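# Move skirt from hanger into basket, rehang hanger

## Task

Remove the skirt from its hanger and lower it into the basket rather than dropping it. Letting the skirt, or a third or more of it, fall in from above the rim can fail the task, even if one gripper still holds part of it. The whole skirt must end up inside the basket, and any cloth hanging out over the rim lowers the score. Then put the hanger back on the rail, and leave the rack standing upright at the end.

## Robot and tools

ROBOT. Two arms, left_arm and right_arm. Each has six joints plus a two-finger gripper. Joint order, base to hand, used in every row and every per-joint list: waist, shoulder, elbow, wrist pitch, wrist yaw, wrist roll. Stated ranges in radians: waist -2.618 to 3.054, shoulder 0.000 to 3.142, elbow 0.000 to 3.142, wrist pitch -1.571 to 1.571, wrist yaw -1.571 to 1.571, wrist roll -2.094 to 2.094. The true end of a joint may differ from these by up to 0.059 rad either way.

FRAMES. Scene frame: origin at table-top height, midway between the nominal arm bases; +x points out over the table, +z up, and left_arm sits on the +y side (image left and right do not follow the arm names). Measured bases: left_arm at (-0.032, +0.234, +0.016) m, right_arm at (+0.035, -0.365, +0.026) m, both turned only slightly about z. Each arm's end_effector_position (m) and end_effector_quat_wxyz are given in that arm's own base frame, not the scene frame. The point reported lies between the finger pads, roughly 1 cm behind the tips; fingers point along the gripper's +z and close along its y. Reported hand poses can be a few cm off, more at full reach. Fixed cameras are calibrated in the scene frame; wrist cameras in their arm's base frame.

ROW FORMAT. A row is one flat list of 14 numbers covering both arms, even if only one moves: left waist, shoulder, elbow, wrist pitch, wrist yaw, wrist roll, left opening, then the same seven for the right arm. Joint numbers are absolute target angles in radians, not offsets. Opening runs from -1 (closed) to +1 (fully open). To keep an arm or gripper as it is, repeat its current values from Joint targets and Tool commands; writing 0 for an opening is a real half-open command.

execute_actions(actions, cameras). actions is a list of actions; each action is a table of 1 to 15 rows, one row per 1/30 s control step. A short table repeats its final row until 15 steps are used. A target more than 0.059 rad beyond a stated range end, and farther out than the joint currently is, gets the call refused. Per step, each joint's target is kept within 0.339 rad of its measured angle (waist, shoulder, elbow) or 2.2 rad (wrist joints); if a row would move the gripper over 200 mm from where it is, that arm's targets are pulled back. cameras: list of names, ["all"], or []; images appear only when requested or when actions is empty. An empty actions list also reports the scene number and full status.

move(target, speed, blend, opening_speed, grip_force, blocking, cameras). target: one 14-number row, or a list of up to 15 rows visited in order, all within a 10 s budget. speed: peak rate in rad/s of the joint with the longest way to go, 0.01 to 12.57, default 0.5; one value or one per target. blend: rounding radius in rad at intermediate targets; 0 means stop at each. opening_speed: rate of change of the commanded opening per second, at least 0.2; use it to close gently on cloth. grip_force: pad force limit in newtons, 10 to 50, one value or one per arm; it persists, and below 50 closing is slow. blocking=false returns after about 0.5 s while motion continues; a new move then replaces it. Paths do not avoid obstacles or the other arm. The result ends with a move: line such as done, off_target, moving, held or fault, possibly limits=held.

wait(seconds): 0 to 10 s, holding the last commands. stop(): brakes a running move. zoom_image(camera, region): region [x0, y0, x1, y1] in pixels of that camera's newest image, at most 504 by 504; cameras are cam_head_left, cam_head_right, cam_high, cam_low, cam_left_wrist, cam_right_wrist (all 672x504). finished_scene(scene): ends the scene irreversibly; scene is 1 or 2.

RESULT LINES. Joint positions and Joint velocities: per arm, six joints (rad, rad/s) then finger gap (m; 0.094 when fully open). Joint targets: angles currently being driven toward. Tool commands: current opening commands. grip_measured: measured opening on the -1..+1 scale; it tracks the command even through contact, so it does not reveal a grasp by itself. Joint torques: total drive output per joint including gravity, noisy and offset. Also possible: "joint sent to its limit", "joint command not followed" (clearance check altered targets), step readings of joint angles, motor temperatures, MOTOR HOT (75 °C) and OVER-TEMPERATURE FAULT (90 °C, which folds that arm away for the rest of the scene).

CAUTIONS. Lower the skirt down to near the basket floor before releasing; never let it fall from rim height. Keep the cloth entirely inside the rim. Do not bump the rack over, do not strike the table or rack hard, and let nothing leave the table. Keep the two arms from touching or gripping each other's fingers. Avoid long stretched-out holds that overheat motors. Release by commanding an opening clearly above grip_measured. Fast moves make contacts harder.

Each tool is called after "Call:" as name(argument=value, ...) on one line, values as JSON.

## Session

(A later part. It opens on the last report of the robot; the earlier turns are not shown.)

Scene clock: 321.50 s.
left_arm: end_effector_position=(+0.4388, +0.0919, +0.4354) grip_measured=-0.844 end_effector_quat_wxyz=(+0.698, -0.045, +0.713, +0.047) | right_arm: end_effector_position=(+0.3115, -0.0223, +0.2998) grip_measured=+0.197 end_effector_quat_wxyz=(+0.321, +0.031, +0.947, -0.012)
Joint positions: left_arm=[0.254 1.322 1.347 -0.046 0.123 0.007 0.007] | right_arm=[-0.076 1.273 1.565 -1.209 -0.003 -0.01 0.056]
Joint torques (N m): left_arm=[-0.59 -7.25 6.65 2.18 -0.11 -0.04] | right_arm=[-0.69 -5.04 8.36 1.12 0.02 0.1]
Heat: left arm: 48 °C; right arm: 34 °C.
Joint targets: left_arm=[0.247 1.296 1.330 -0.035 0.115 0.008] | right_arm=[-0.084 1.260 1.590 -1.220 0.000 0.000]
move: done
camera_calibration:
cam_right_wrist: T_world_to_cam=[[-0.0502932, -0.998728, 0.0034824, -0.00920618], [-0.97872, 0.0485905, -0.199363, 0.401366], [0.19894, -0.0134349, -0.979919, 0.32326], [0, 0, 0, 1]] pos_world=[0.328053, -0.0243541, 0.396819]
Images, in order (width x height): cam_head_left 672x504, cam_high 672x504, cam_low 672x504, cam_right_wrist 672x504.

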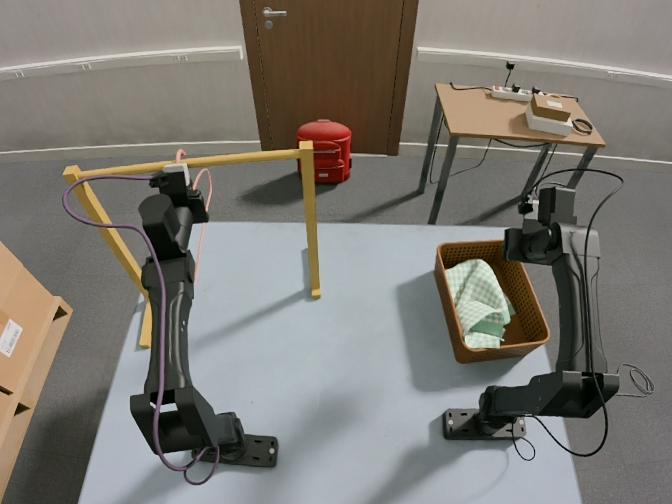

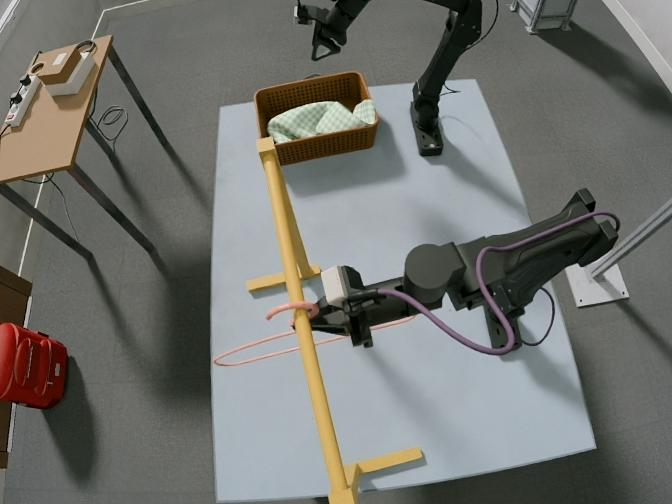

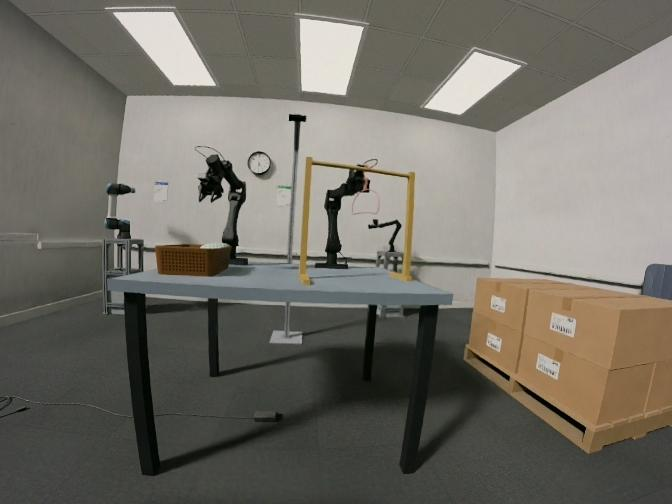

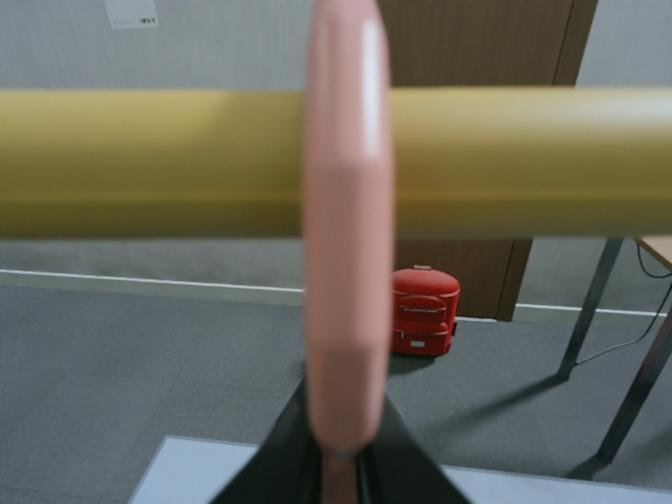

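Call:
move(target=[0.247,1.254,1.21,0.02,0.115,0.008,-1,-0.084,1.26,1.59,-1.22,0,0,0.2], speed=0.1, cameras=["cam_high","cam_low","cam_right_wrist","cam_head_left"])

Call:
zoom_image(camera="cam_low", region=[330, 150, 390, 210])

Call:
zoom_image(camera="cam_high", region=[230, 220, 390, 380])

Call:
zoom_image(camera="cam_head_left", region=[110, 130, 230, 250])

Scene clock: 326.60 s.
left_arm: end_effector_position=(+0.4294, +0.0897, +0.4305) grip_measured=-0.844 end_effector_quat_wxyz=(+0.716, -0.042, +0.695, +0.051) | right_arm: end_effector_position=(+0.3115, -0.0223, +0.2998) grip_measured=+0.197 end_effector_quat_wxyz=(+0.321, +0.031, +0.947, -0.012)
Joint positions: left_arm=[0.254 1.271 1.239 0.064 0.122 0.007 0.007] | right_arm=[-0.076 1.273 1.565 -1.209 -0.003 -0.01 0.056]
Joint torques (N m): left_arm=[-0.61 -6.11 5.81 1.63 -0.1 -0.04] | right_arm=[-0.66 -4.97 8.24 1.1 0.02 0.1]
Heat: left arm: 48 °C; right arm: 34 °C.
Joint targets: left_arm=[0.247 1.254 1.210 0.020 0.115 0.008] | right_arm=[-0.084 1.260 1.590 -1.220 0.000 0.000]
move: off_target (left_arm); left_arm: the wrist pitch is farthest, 0.044 rad from its target
camera_calibration:
cam_right_wrist: T_world_to_cam=[[-0.0502932, -0.998728, 0.0034824, -0.00920618], [-0.97872, 0.0485905, -0.199363, 0.401366], [0.19894, -0.0134349, -0.979919, 0.32326], [0, 0, 0, 1]] pos_world=[0.328053, -0.0243541, 0.396819]
Images, in order (width x height): cam_head_left 672x504, cam_high 672x504, cam_low 672x504, cam_right_wrist 672x504.

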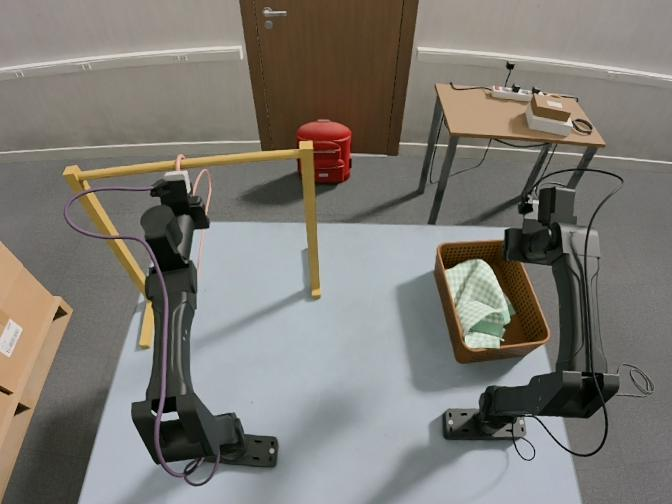

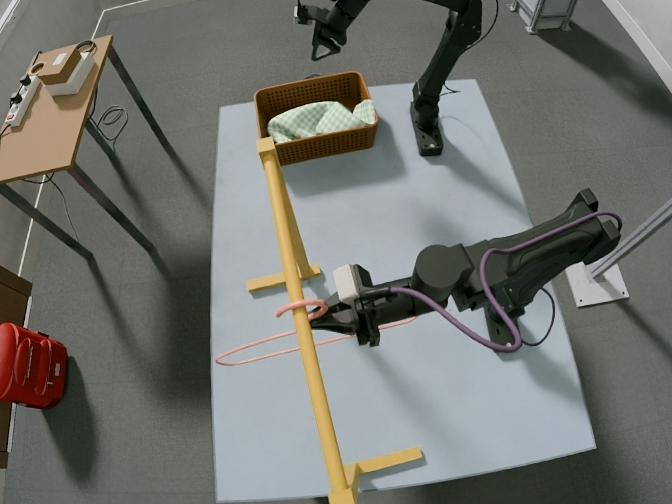

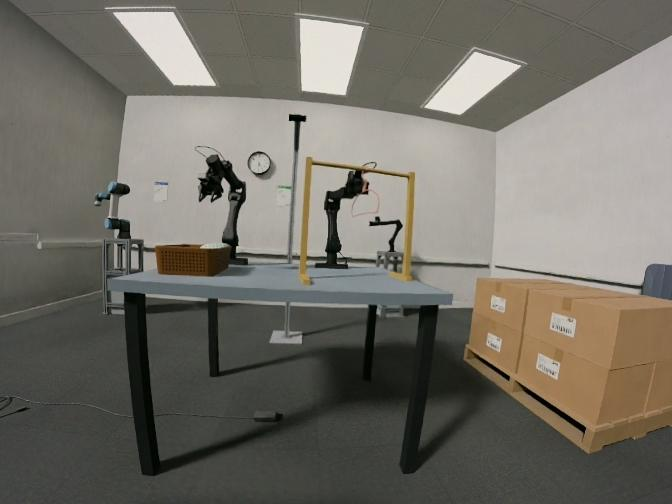

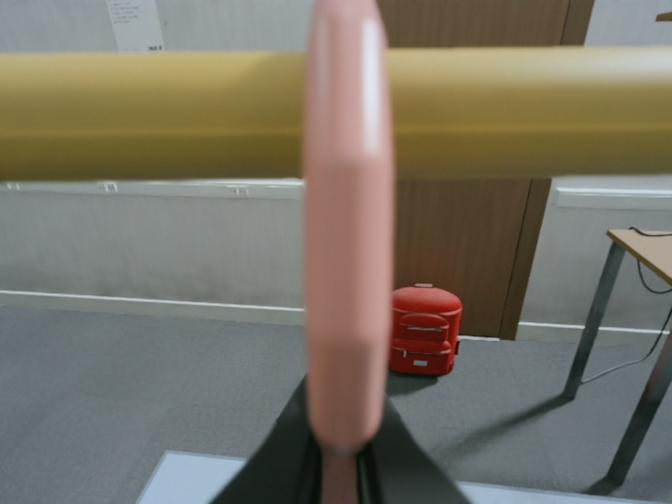

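Scaled by 8.400.

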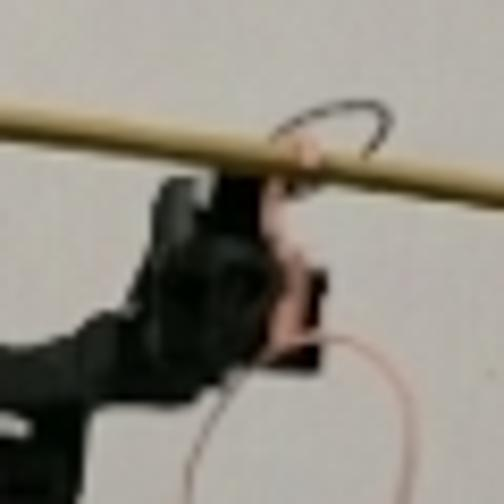

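Scaled by 3.150.

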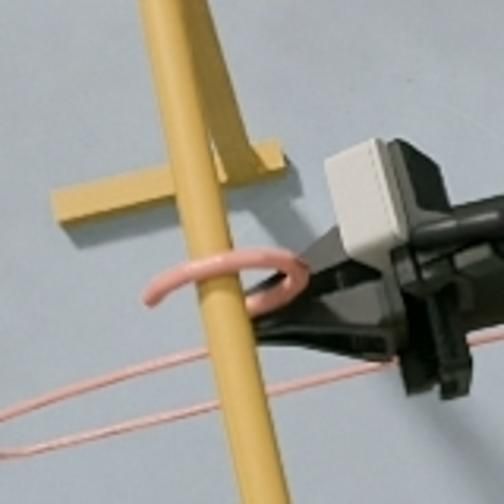

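Scaled by 4.200.

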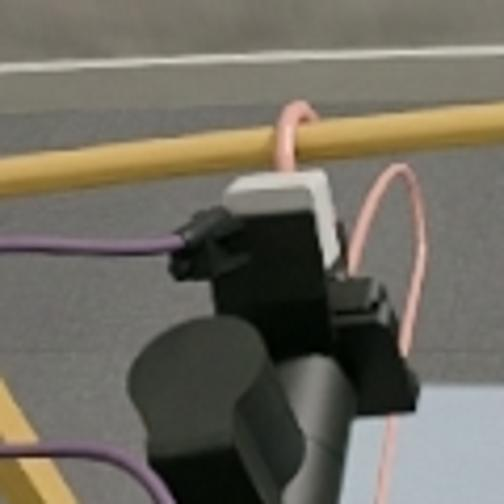

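Call:
move(target=[0.247,1.254,1.17,0.0,0.115,0.008,-1,-0.084,1.26,1.59,-1.22,0,0,0.2], speed=0.1, cameras=["cam_high","cam_low","cam_right_wrist","cam_head_left"])

Call:
zoom_image(camera="cam_low", region=[330, 150, 390, 210])

Call:
zoom_image(camera="cam_head_left", region=[150, 130, 220, 200])

Call:
zoom_image(camera="cam_high", region=[260, 270, 360, 370])

Scene clock: 333.73 s.
left_arm: end_effector_position=(+0.4277, +0.0893, +0.4295) grip_measured=-0.844 end_effector_quat_wxyz=(+0.722, -0.041, +0.689, +0.052) | right_arm: end_effector_position=(+0.3115, -0.0223, +0.2998) grip_measured=+0.197 end_effector_quat_wxyz=(+0.321, +0.031, +0.947, -0.012)
Joint positions: left_arm=[0.254 1.261 1.21 0.1 0.122 0.007 0.007] | right_arm=[-0.076 1.273 1.565 -1.209 -0.003 -0.01 0.056]
Joint torques (N m): left_arm=[-0.64 -5.16 4.85 1.09 -0.09 -0.04] | right_arm=[-0.73 -5.05 8.47 1.1 0.01 0.09]
Heat: left arm: 46 °C; right arm: 35 °C.
Joint targets: left_arm=[0.247 1.254 1.170 0.000 0.115 0.008] | right_arm=[-0.084 1.260 1.590 -1.220 0.000 0.000]
move: off_target (left_arm); left_arm: the wrist pitch is farthest, 0.100 rad from its target
camera_calibration:
cam_right_wrist: T_world_to_cam=[[-0.0502932, -0.998728, 0.0034824, -0.00920618], [-0.97872, 0.0485905, -0.199363, 0.401366], [0.19894, -0.0134349, -0.979919, 0.32326], [0, 0, 0, 1]] pos_world=[0.328053, -0.0243541, 0.396819]
Images, in order (width x height): cam_head_left 672x504, cam_high 672x504, cam_low 672x504, cam_right_wrist 672x504.

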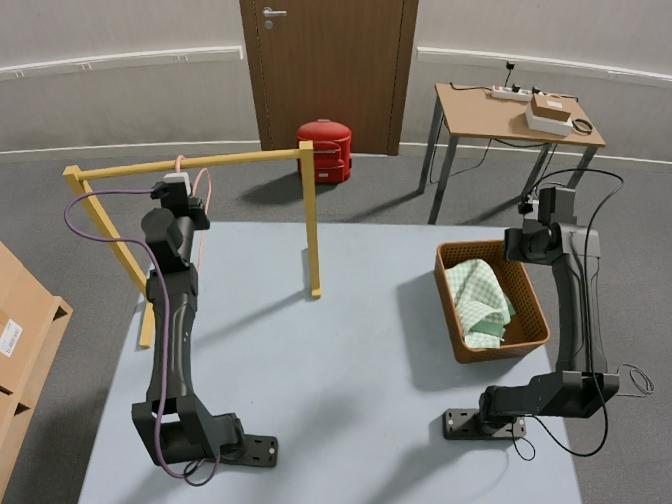

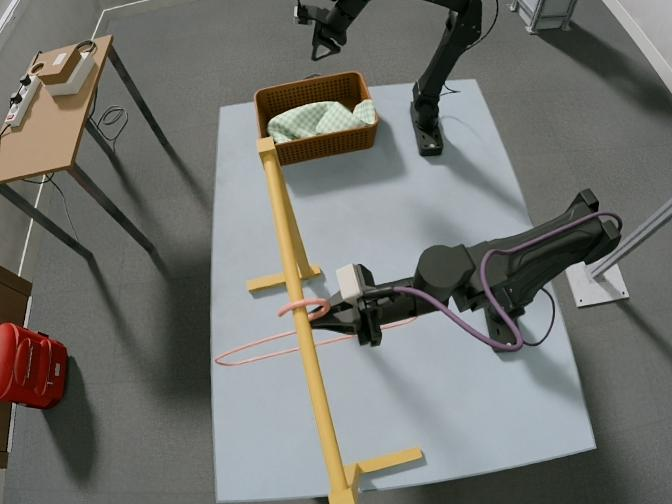

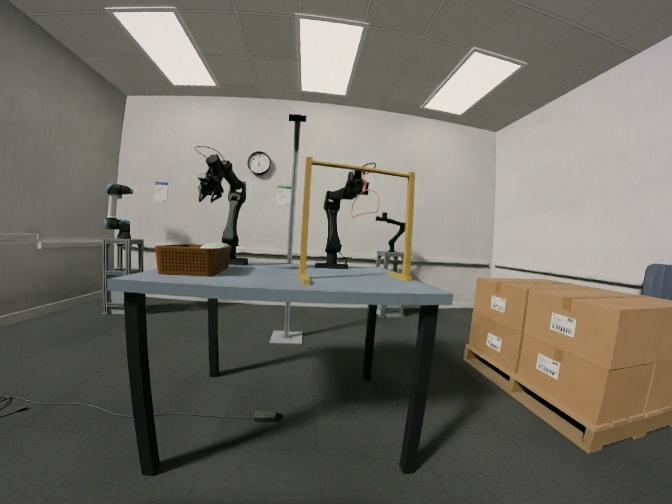

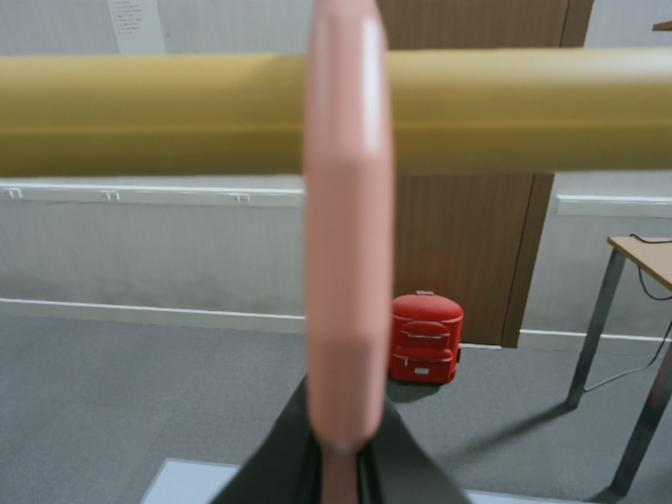

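Scaled by 8.400.

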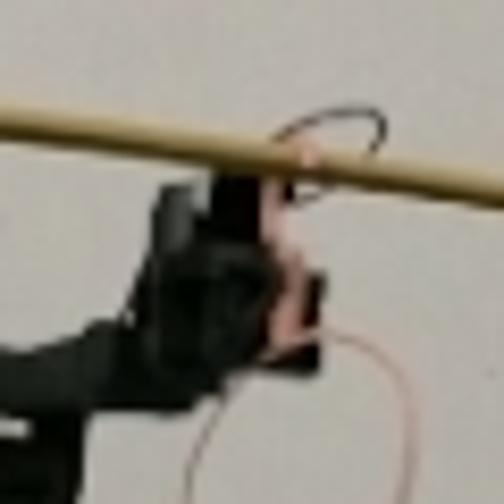

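Scaled by 7.200.

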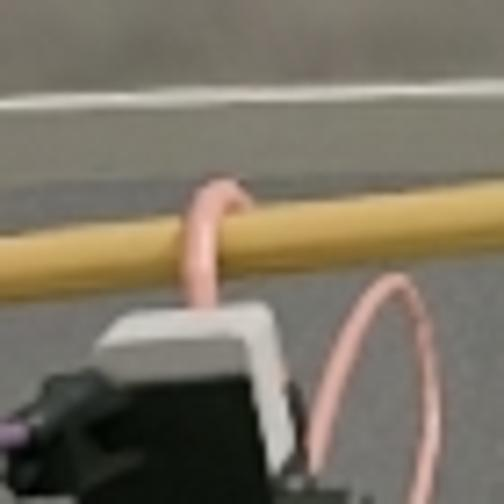

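Scaled by 5.040.

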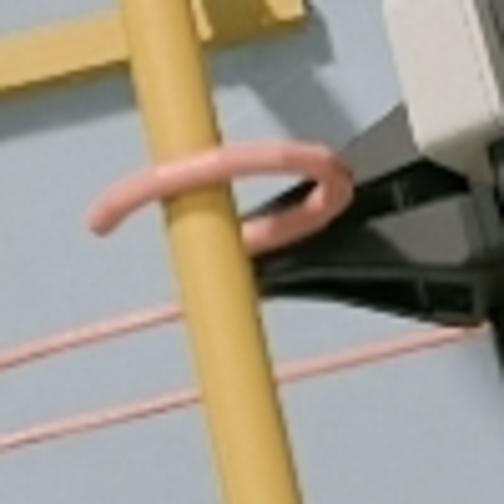

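Call:
move(target=[[0.252,1.255,1.235,0.085,0.122,0.007,-1,-0.084,1.26,1.59,-1.22,0,0,0.2],[0.252,1.255,1.235,0.085,0.122,0.007,0.6,-0.084,1.26,1.59,-1.22,0,0,0.2]], speed=0.1, opening_speed=0.8, cameras=["cam_high","cam_low","cam_right_wrist","cam_head_left"])

Call:
zoom_image(camera="cam_low", region=[320, 150, 400, 230])

Call:
zoom_image(camera="cam_high", region=[210, 250, 370, 410])

Scene clock: 341.47 s.
left_arm: end_effector_position=(+0.4278, +0.0894, +0.4278) grip_measured=+0.598 end_effector_quat_wxyz=(+0.720, -0.041, +0.691, +0.052) | right_arm: end_effector_position=(+0.3115, -0.0223, +0.2998) grip_measured=+0.197 end_effector_quat_wxyz=(+0.321, +0.031, +0.947, -0.012)
Joint positions: left_arm=[0.254 1.261 1.21 0.093 0.122 0.007 0.075] | right_arm=[-0.076 1.273 1.565 -1.209 -0.003 -0.01 0.056]
Joint torques (N m): left_arm=[-0.16 -5.07 10.35 1.99 -0.03 -0.05] | right_arm=[-0.43 -5.14 8.49 1.1 -0.01 0.08]
Motor temperatures (°C): left_arm=[27 29 39 45 24 26 27] | right_arm=[27 26 35 31 24 25 26]
Heat: left arm: 45 °C; right arm: 35 °C.
Joint targets: left_arm=[0.252 1.255 1.235 0.085 0.122 0.007] | right_arm=[-0.084 1.260 1.590 -1.220 0.000 0.000]
move: done
camera_calibration:
cam_right_wrist: T_world_to_cam=[[-0.0502932, -0.998728, 0.0034824, -0.00920618], [-0.97872, 0.0485905, -0.199363, 0.401366], [0.19894, -0.0134349, -0.979919, 0.32326], [0, 0, 0, 1]] pos_world=[0.328053, -0.0243541, 0.396819]
Images, in order (width x height): cam_head_left 672x504, cam_high 672x504, cam_low 672x504, cam_right_wrist 672x504.

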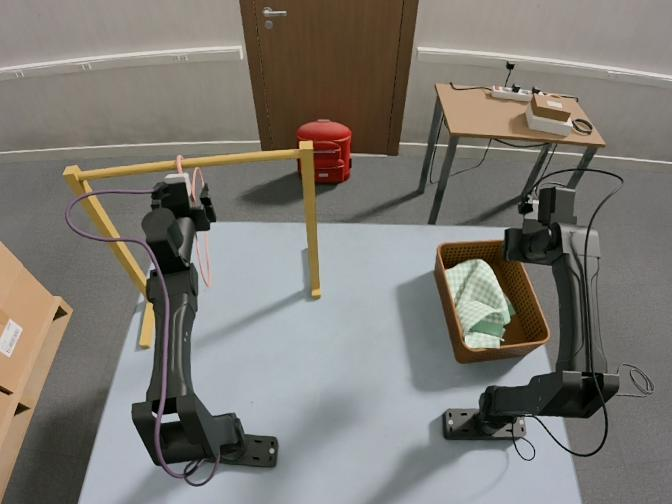

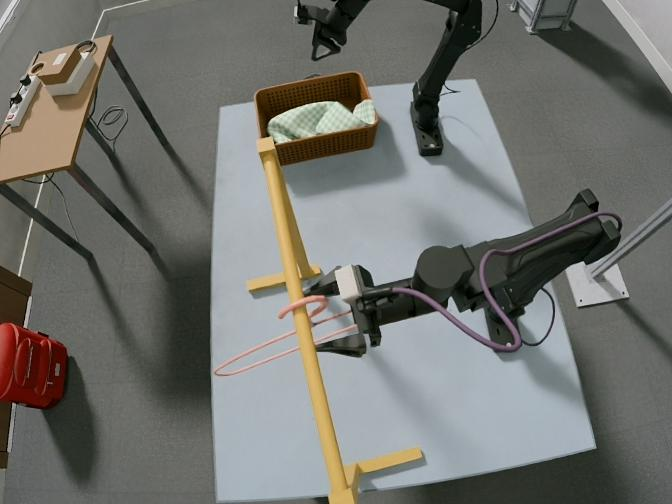

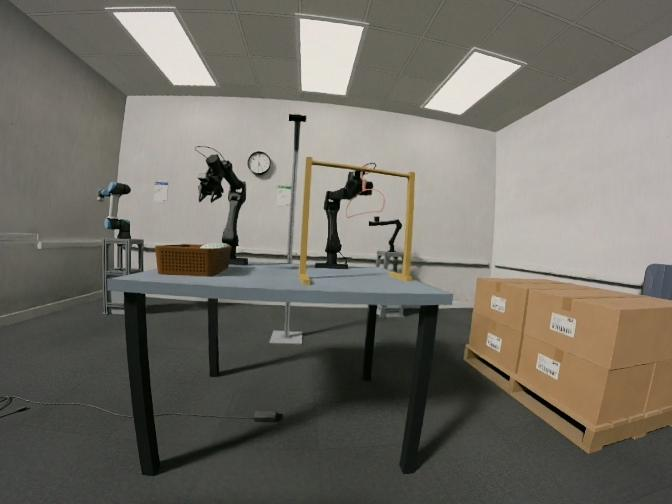

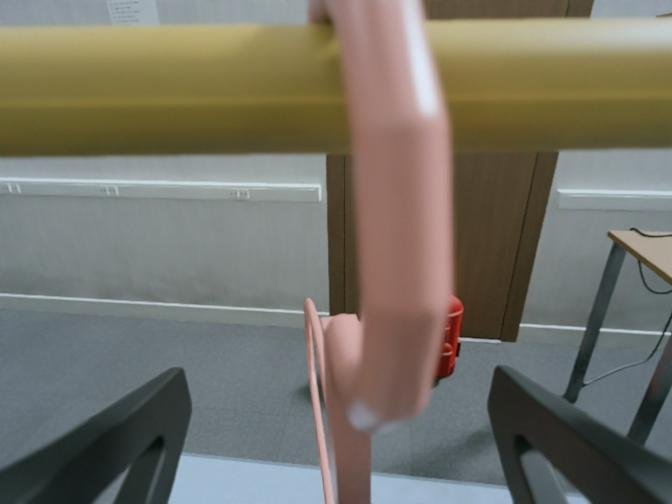

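Scaled by 6.300.

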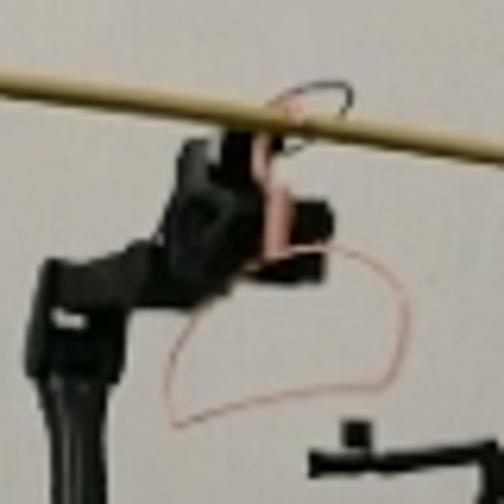

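Scaled by 3.150.

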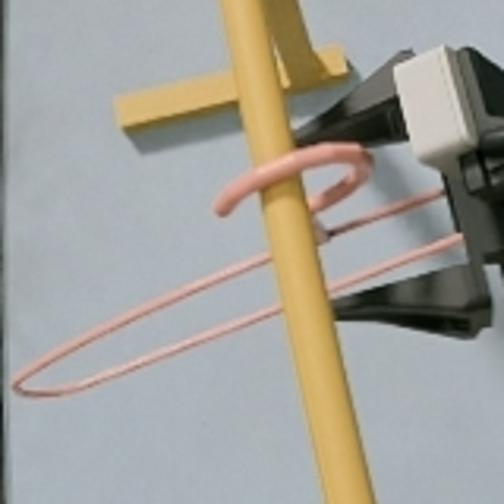

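Call:
move(target=[[0.340,0.927,1.13,-0.15,0.207,0.0,0.6,-0.084,1.26,1.59,-1.22,0,0,0.2]], speed=0.12, cameras=["cam_high","cam_low","cam_right_wrist","cam_head_left"])

Call:
zoom_image(camera="cam_low", region=[320, 150, 400, 230])

Call:
zoom_image(camera="cam_high", region=[210, 250, 410, 410])

Scene clock: 346.63 s.
left_arm: end_effector_position=(+0.3315, +0.0781, +0.4569) grip_measured=+0.598 end_effector_quat_wxyz=(+0.727, -0.040, +0.683, +0.056) | right_arm: end_effector_position=(+0.3115, -0.0223, +0.2998) grip_measured=+0.197 end_effector_quat_wxyz=(+0.321, +0.031, +0.947, -0.012)
Joint positions: left_arm=[0.333 0.941 1.147 -0.141 0.198 0.006 0.075] | right_arm=[-0.076 1.273 1.565 -1.209 -0.003 -0.01 0.056]
Joint torques (N m): left_arm=[0.75 -2.71 6.2 1.96 0.05 -0.12] | right_arm=[-0.49 -4.89 8.4 1.13 0.01 0.12]
Heat: left arm: 45 °C; right arm: 35 °C.
Joint targets: left_arm=[0.340 0.927 1.130 -0.150 0.207 0.000] | right_arm=[-0.084 1.260 1.590 -1.220 0.000 0.000]
move: done
camera_calibration:
cam_right_wrist: T_world_to_cam=[[-0.0502932, -0.998728, 0.0034824, -0.00920618], [-0.97872, 0.0485905, -0.199363, 0.401366], [0.19894, -0.0134349, -0.979919, 0.32326], [0, 0, 0, 1]] pos_world=[0.328053, -0.0243541, 0.396819]
Images, in order (width x height): cam_head_left 672x504, cam_high 672x504, cam_low 672x504, cam_right_wrist 672x504.

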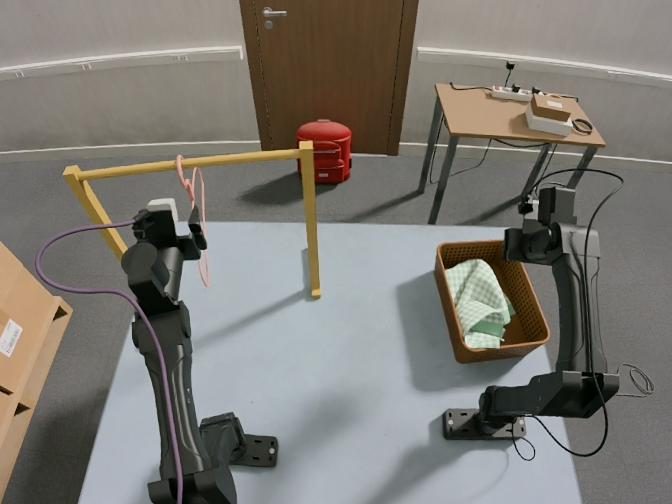

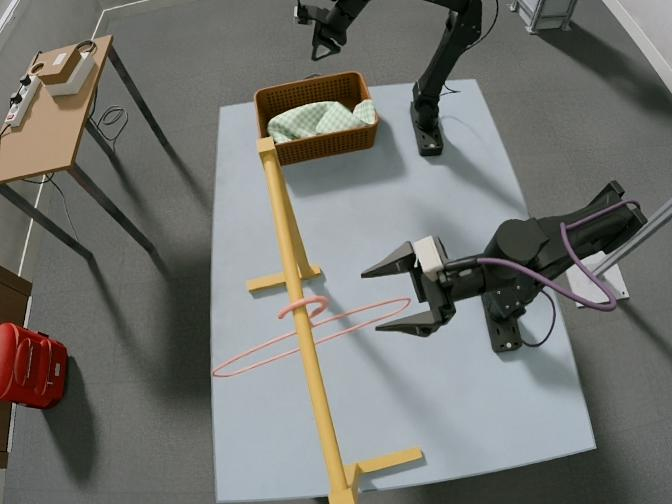

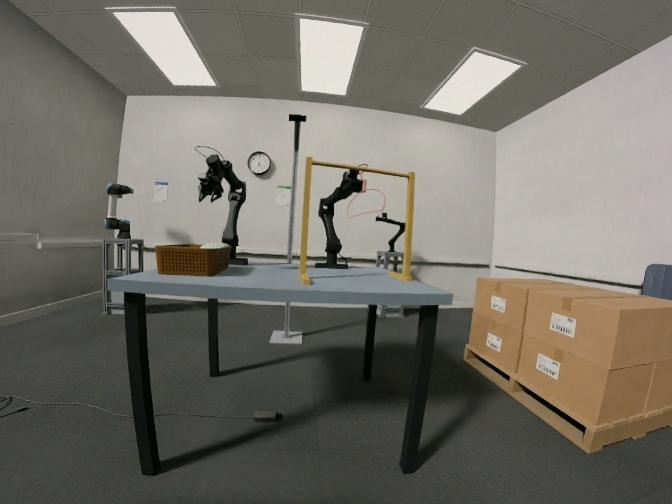

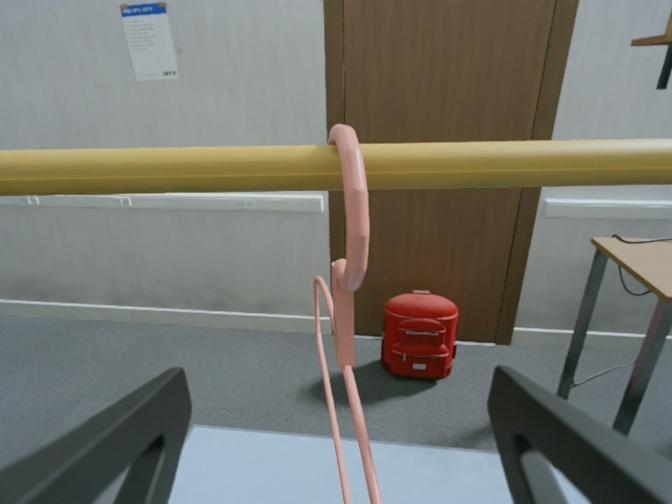

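Scaled by 6.300.

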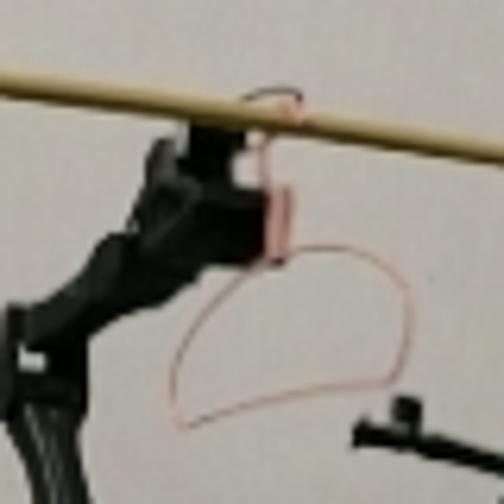

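Scaled by 2.520.

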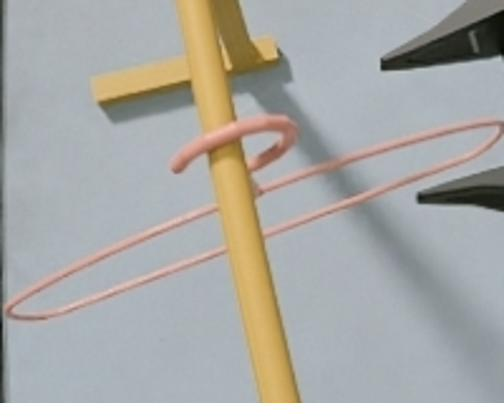

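Call:
move(target=[[0.340,0.70,1.15,-0.42,0.207,0.0,0.6,-0.084,1.26,1.59,-1.22,0,0,0.2]], speed=0.2, cameras=["cam_high","cam_head_left"])

Scene clock: 349.83 s.
left_arm: end_effector_position=(+0.2596, +0.0531, +0.4559) grip_measured=+0.598 end_effector_quat_wxyz=(+0.715, -0.043, +0.696, +0.052) | right_arm: end_effector_position=(+0.3115, -0.0223, +0.2998) grip_measured=+0.197 end_effector_quat_wxyz=(+0.321, +0.031, +0.947, -0.012)
Joint positions: left_arm=[0.333 0.708 1.147 -0.411 0.199 0.005 0.075] | right_arm=[-0.076 1.273 1.565 -1.209 -0.003 -0.01 0.056]
Joint torques (N m): left_arm=[0.75 0.18 7.06 1.95 0.04 -0.11] | right_arm=[-0.66 -5.08 8.38 1.09 0.03 0.06]
Heat: left arm: 45 °C; right arm: 35 °C.
Joint targets: left_arm=[0.340 0.700 1.150 -0.420 0.207 0.000] | right_arm=[-0.084 1.260 1.590 -1.220 0.000 0.000]
move: done
Images, in order (width x height): cam_head_left 672x504, cam_high 672x504.

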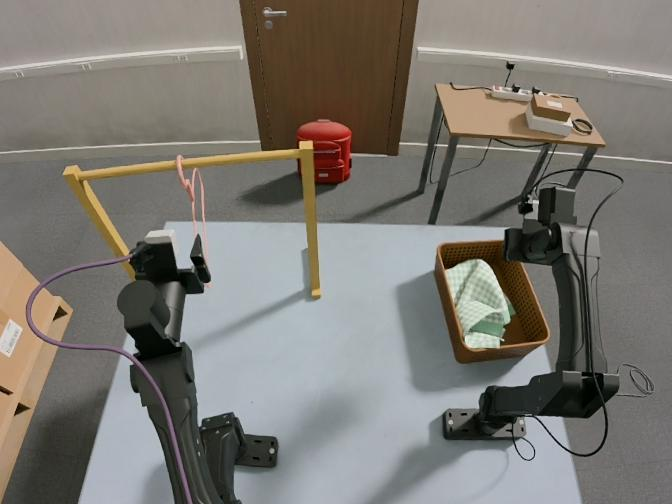

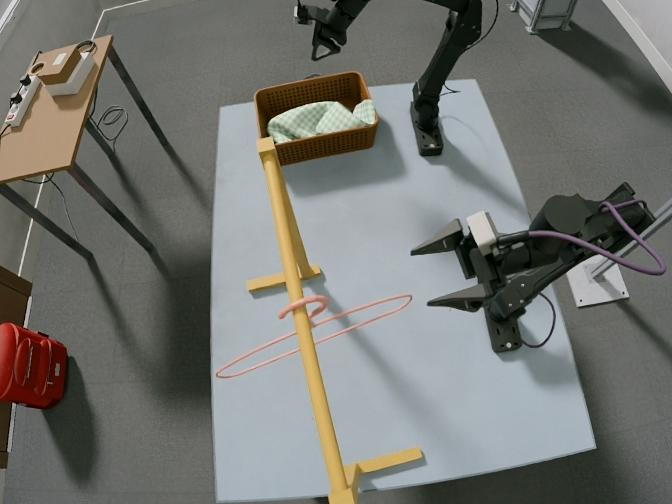

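Call:
finished_scene(scene=1)

The scene is finished: the task was done.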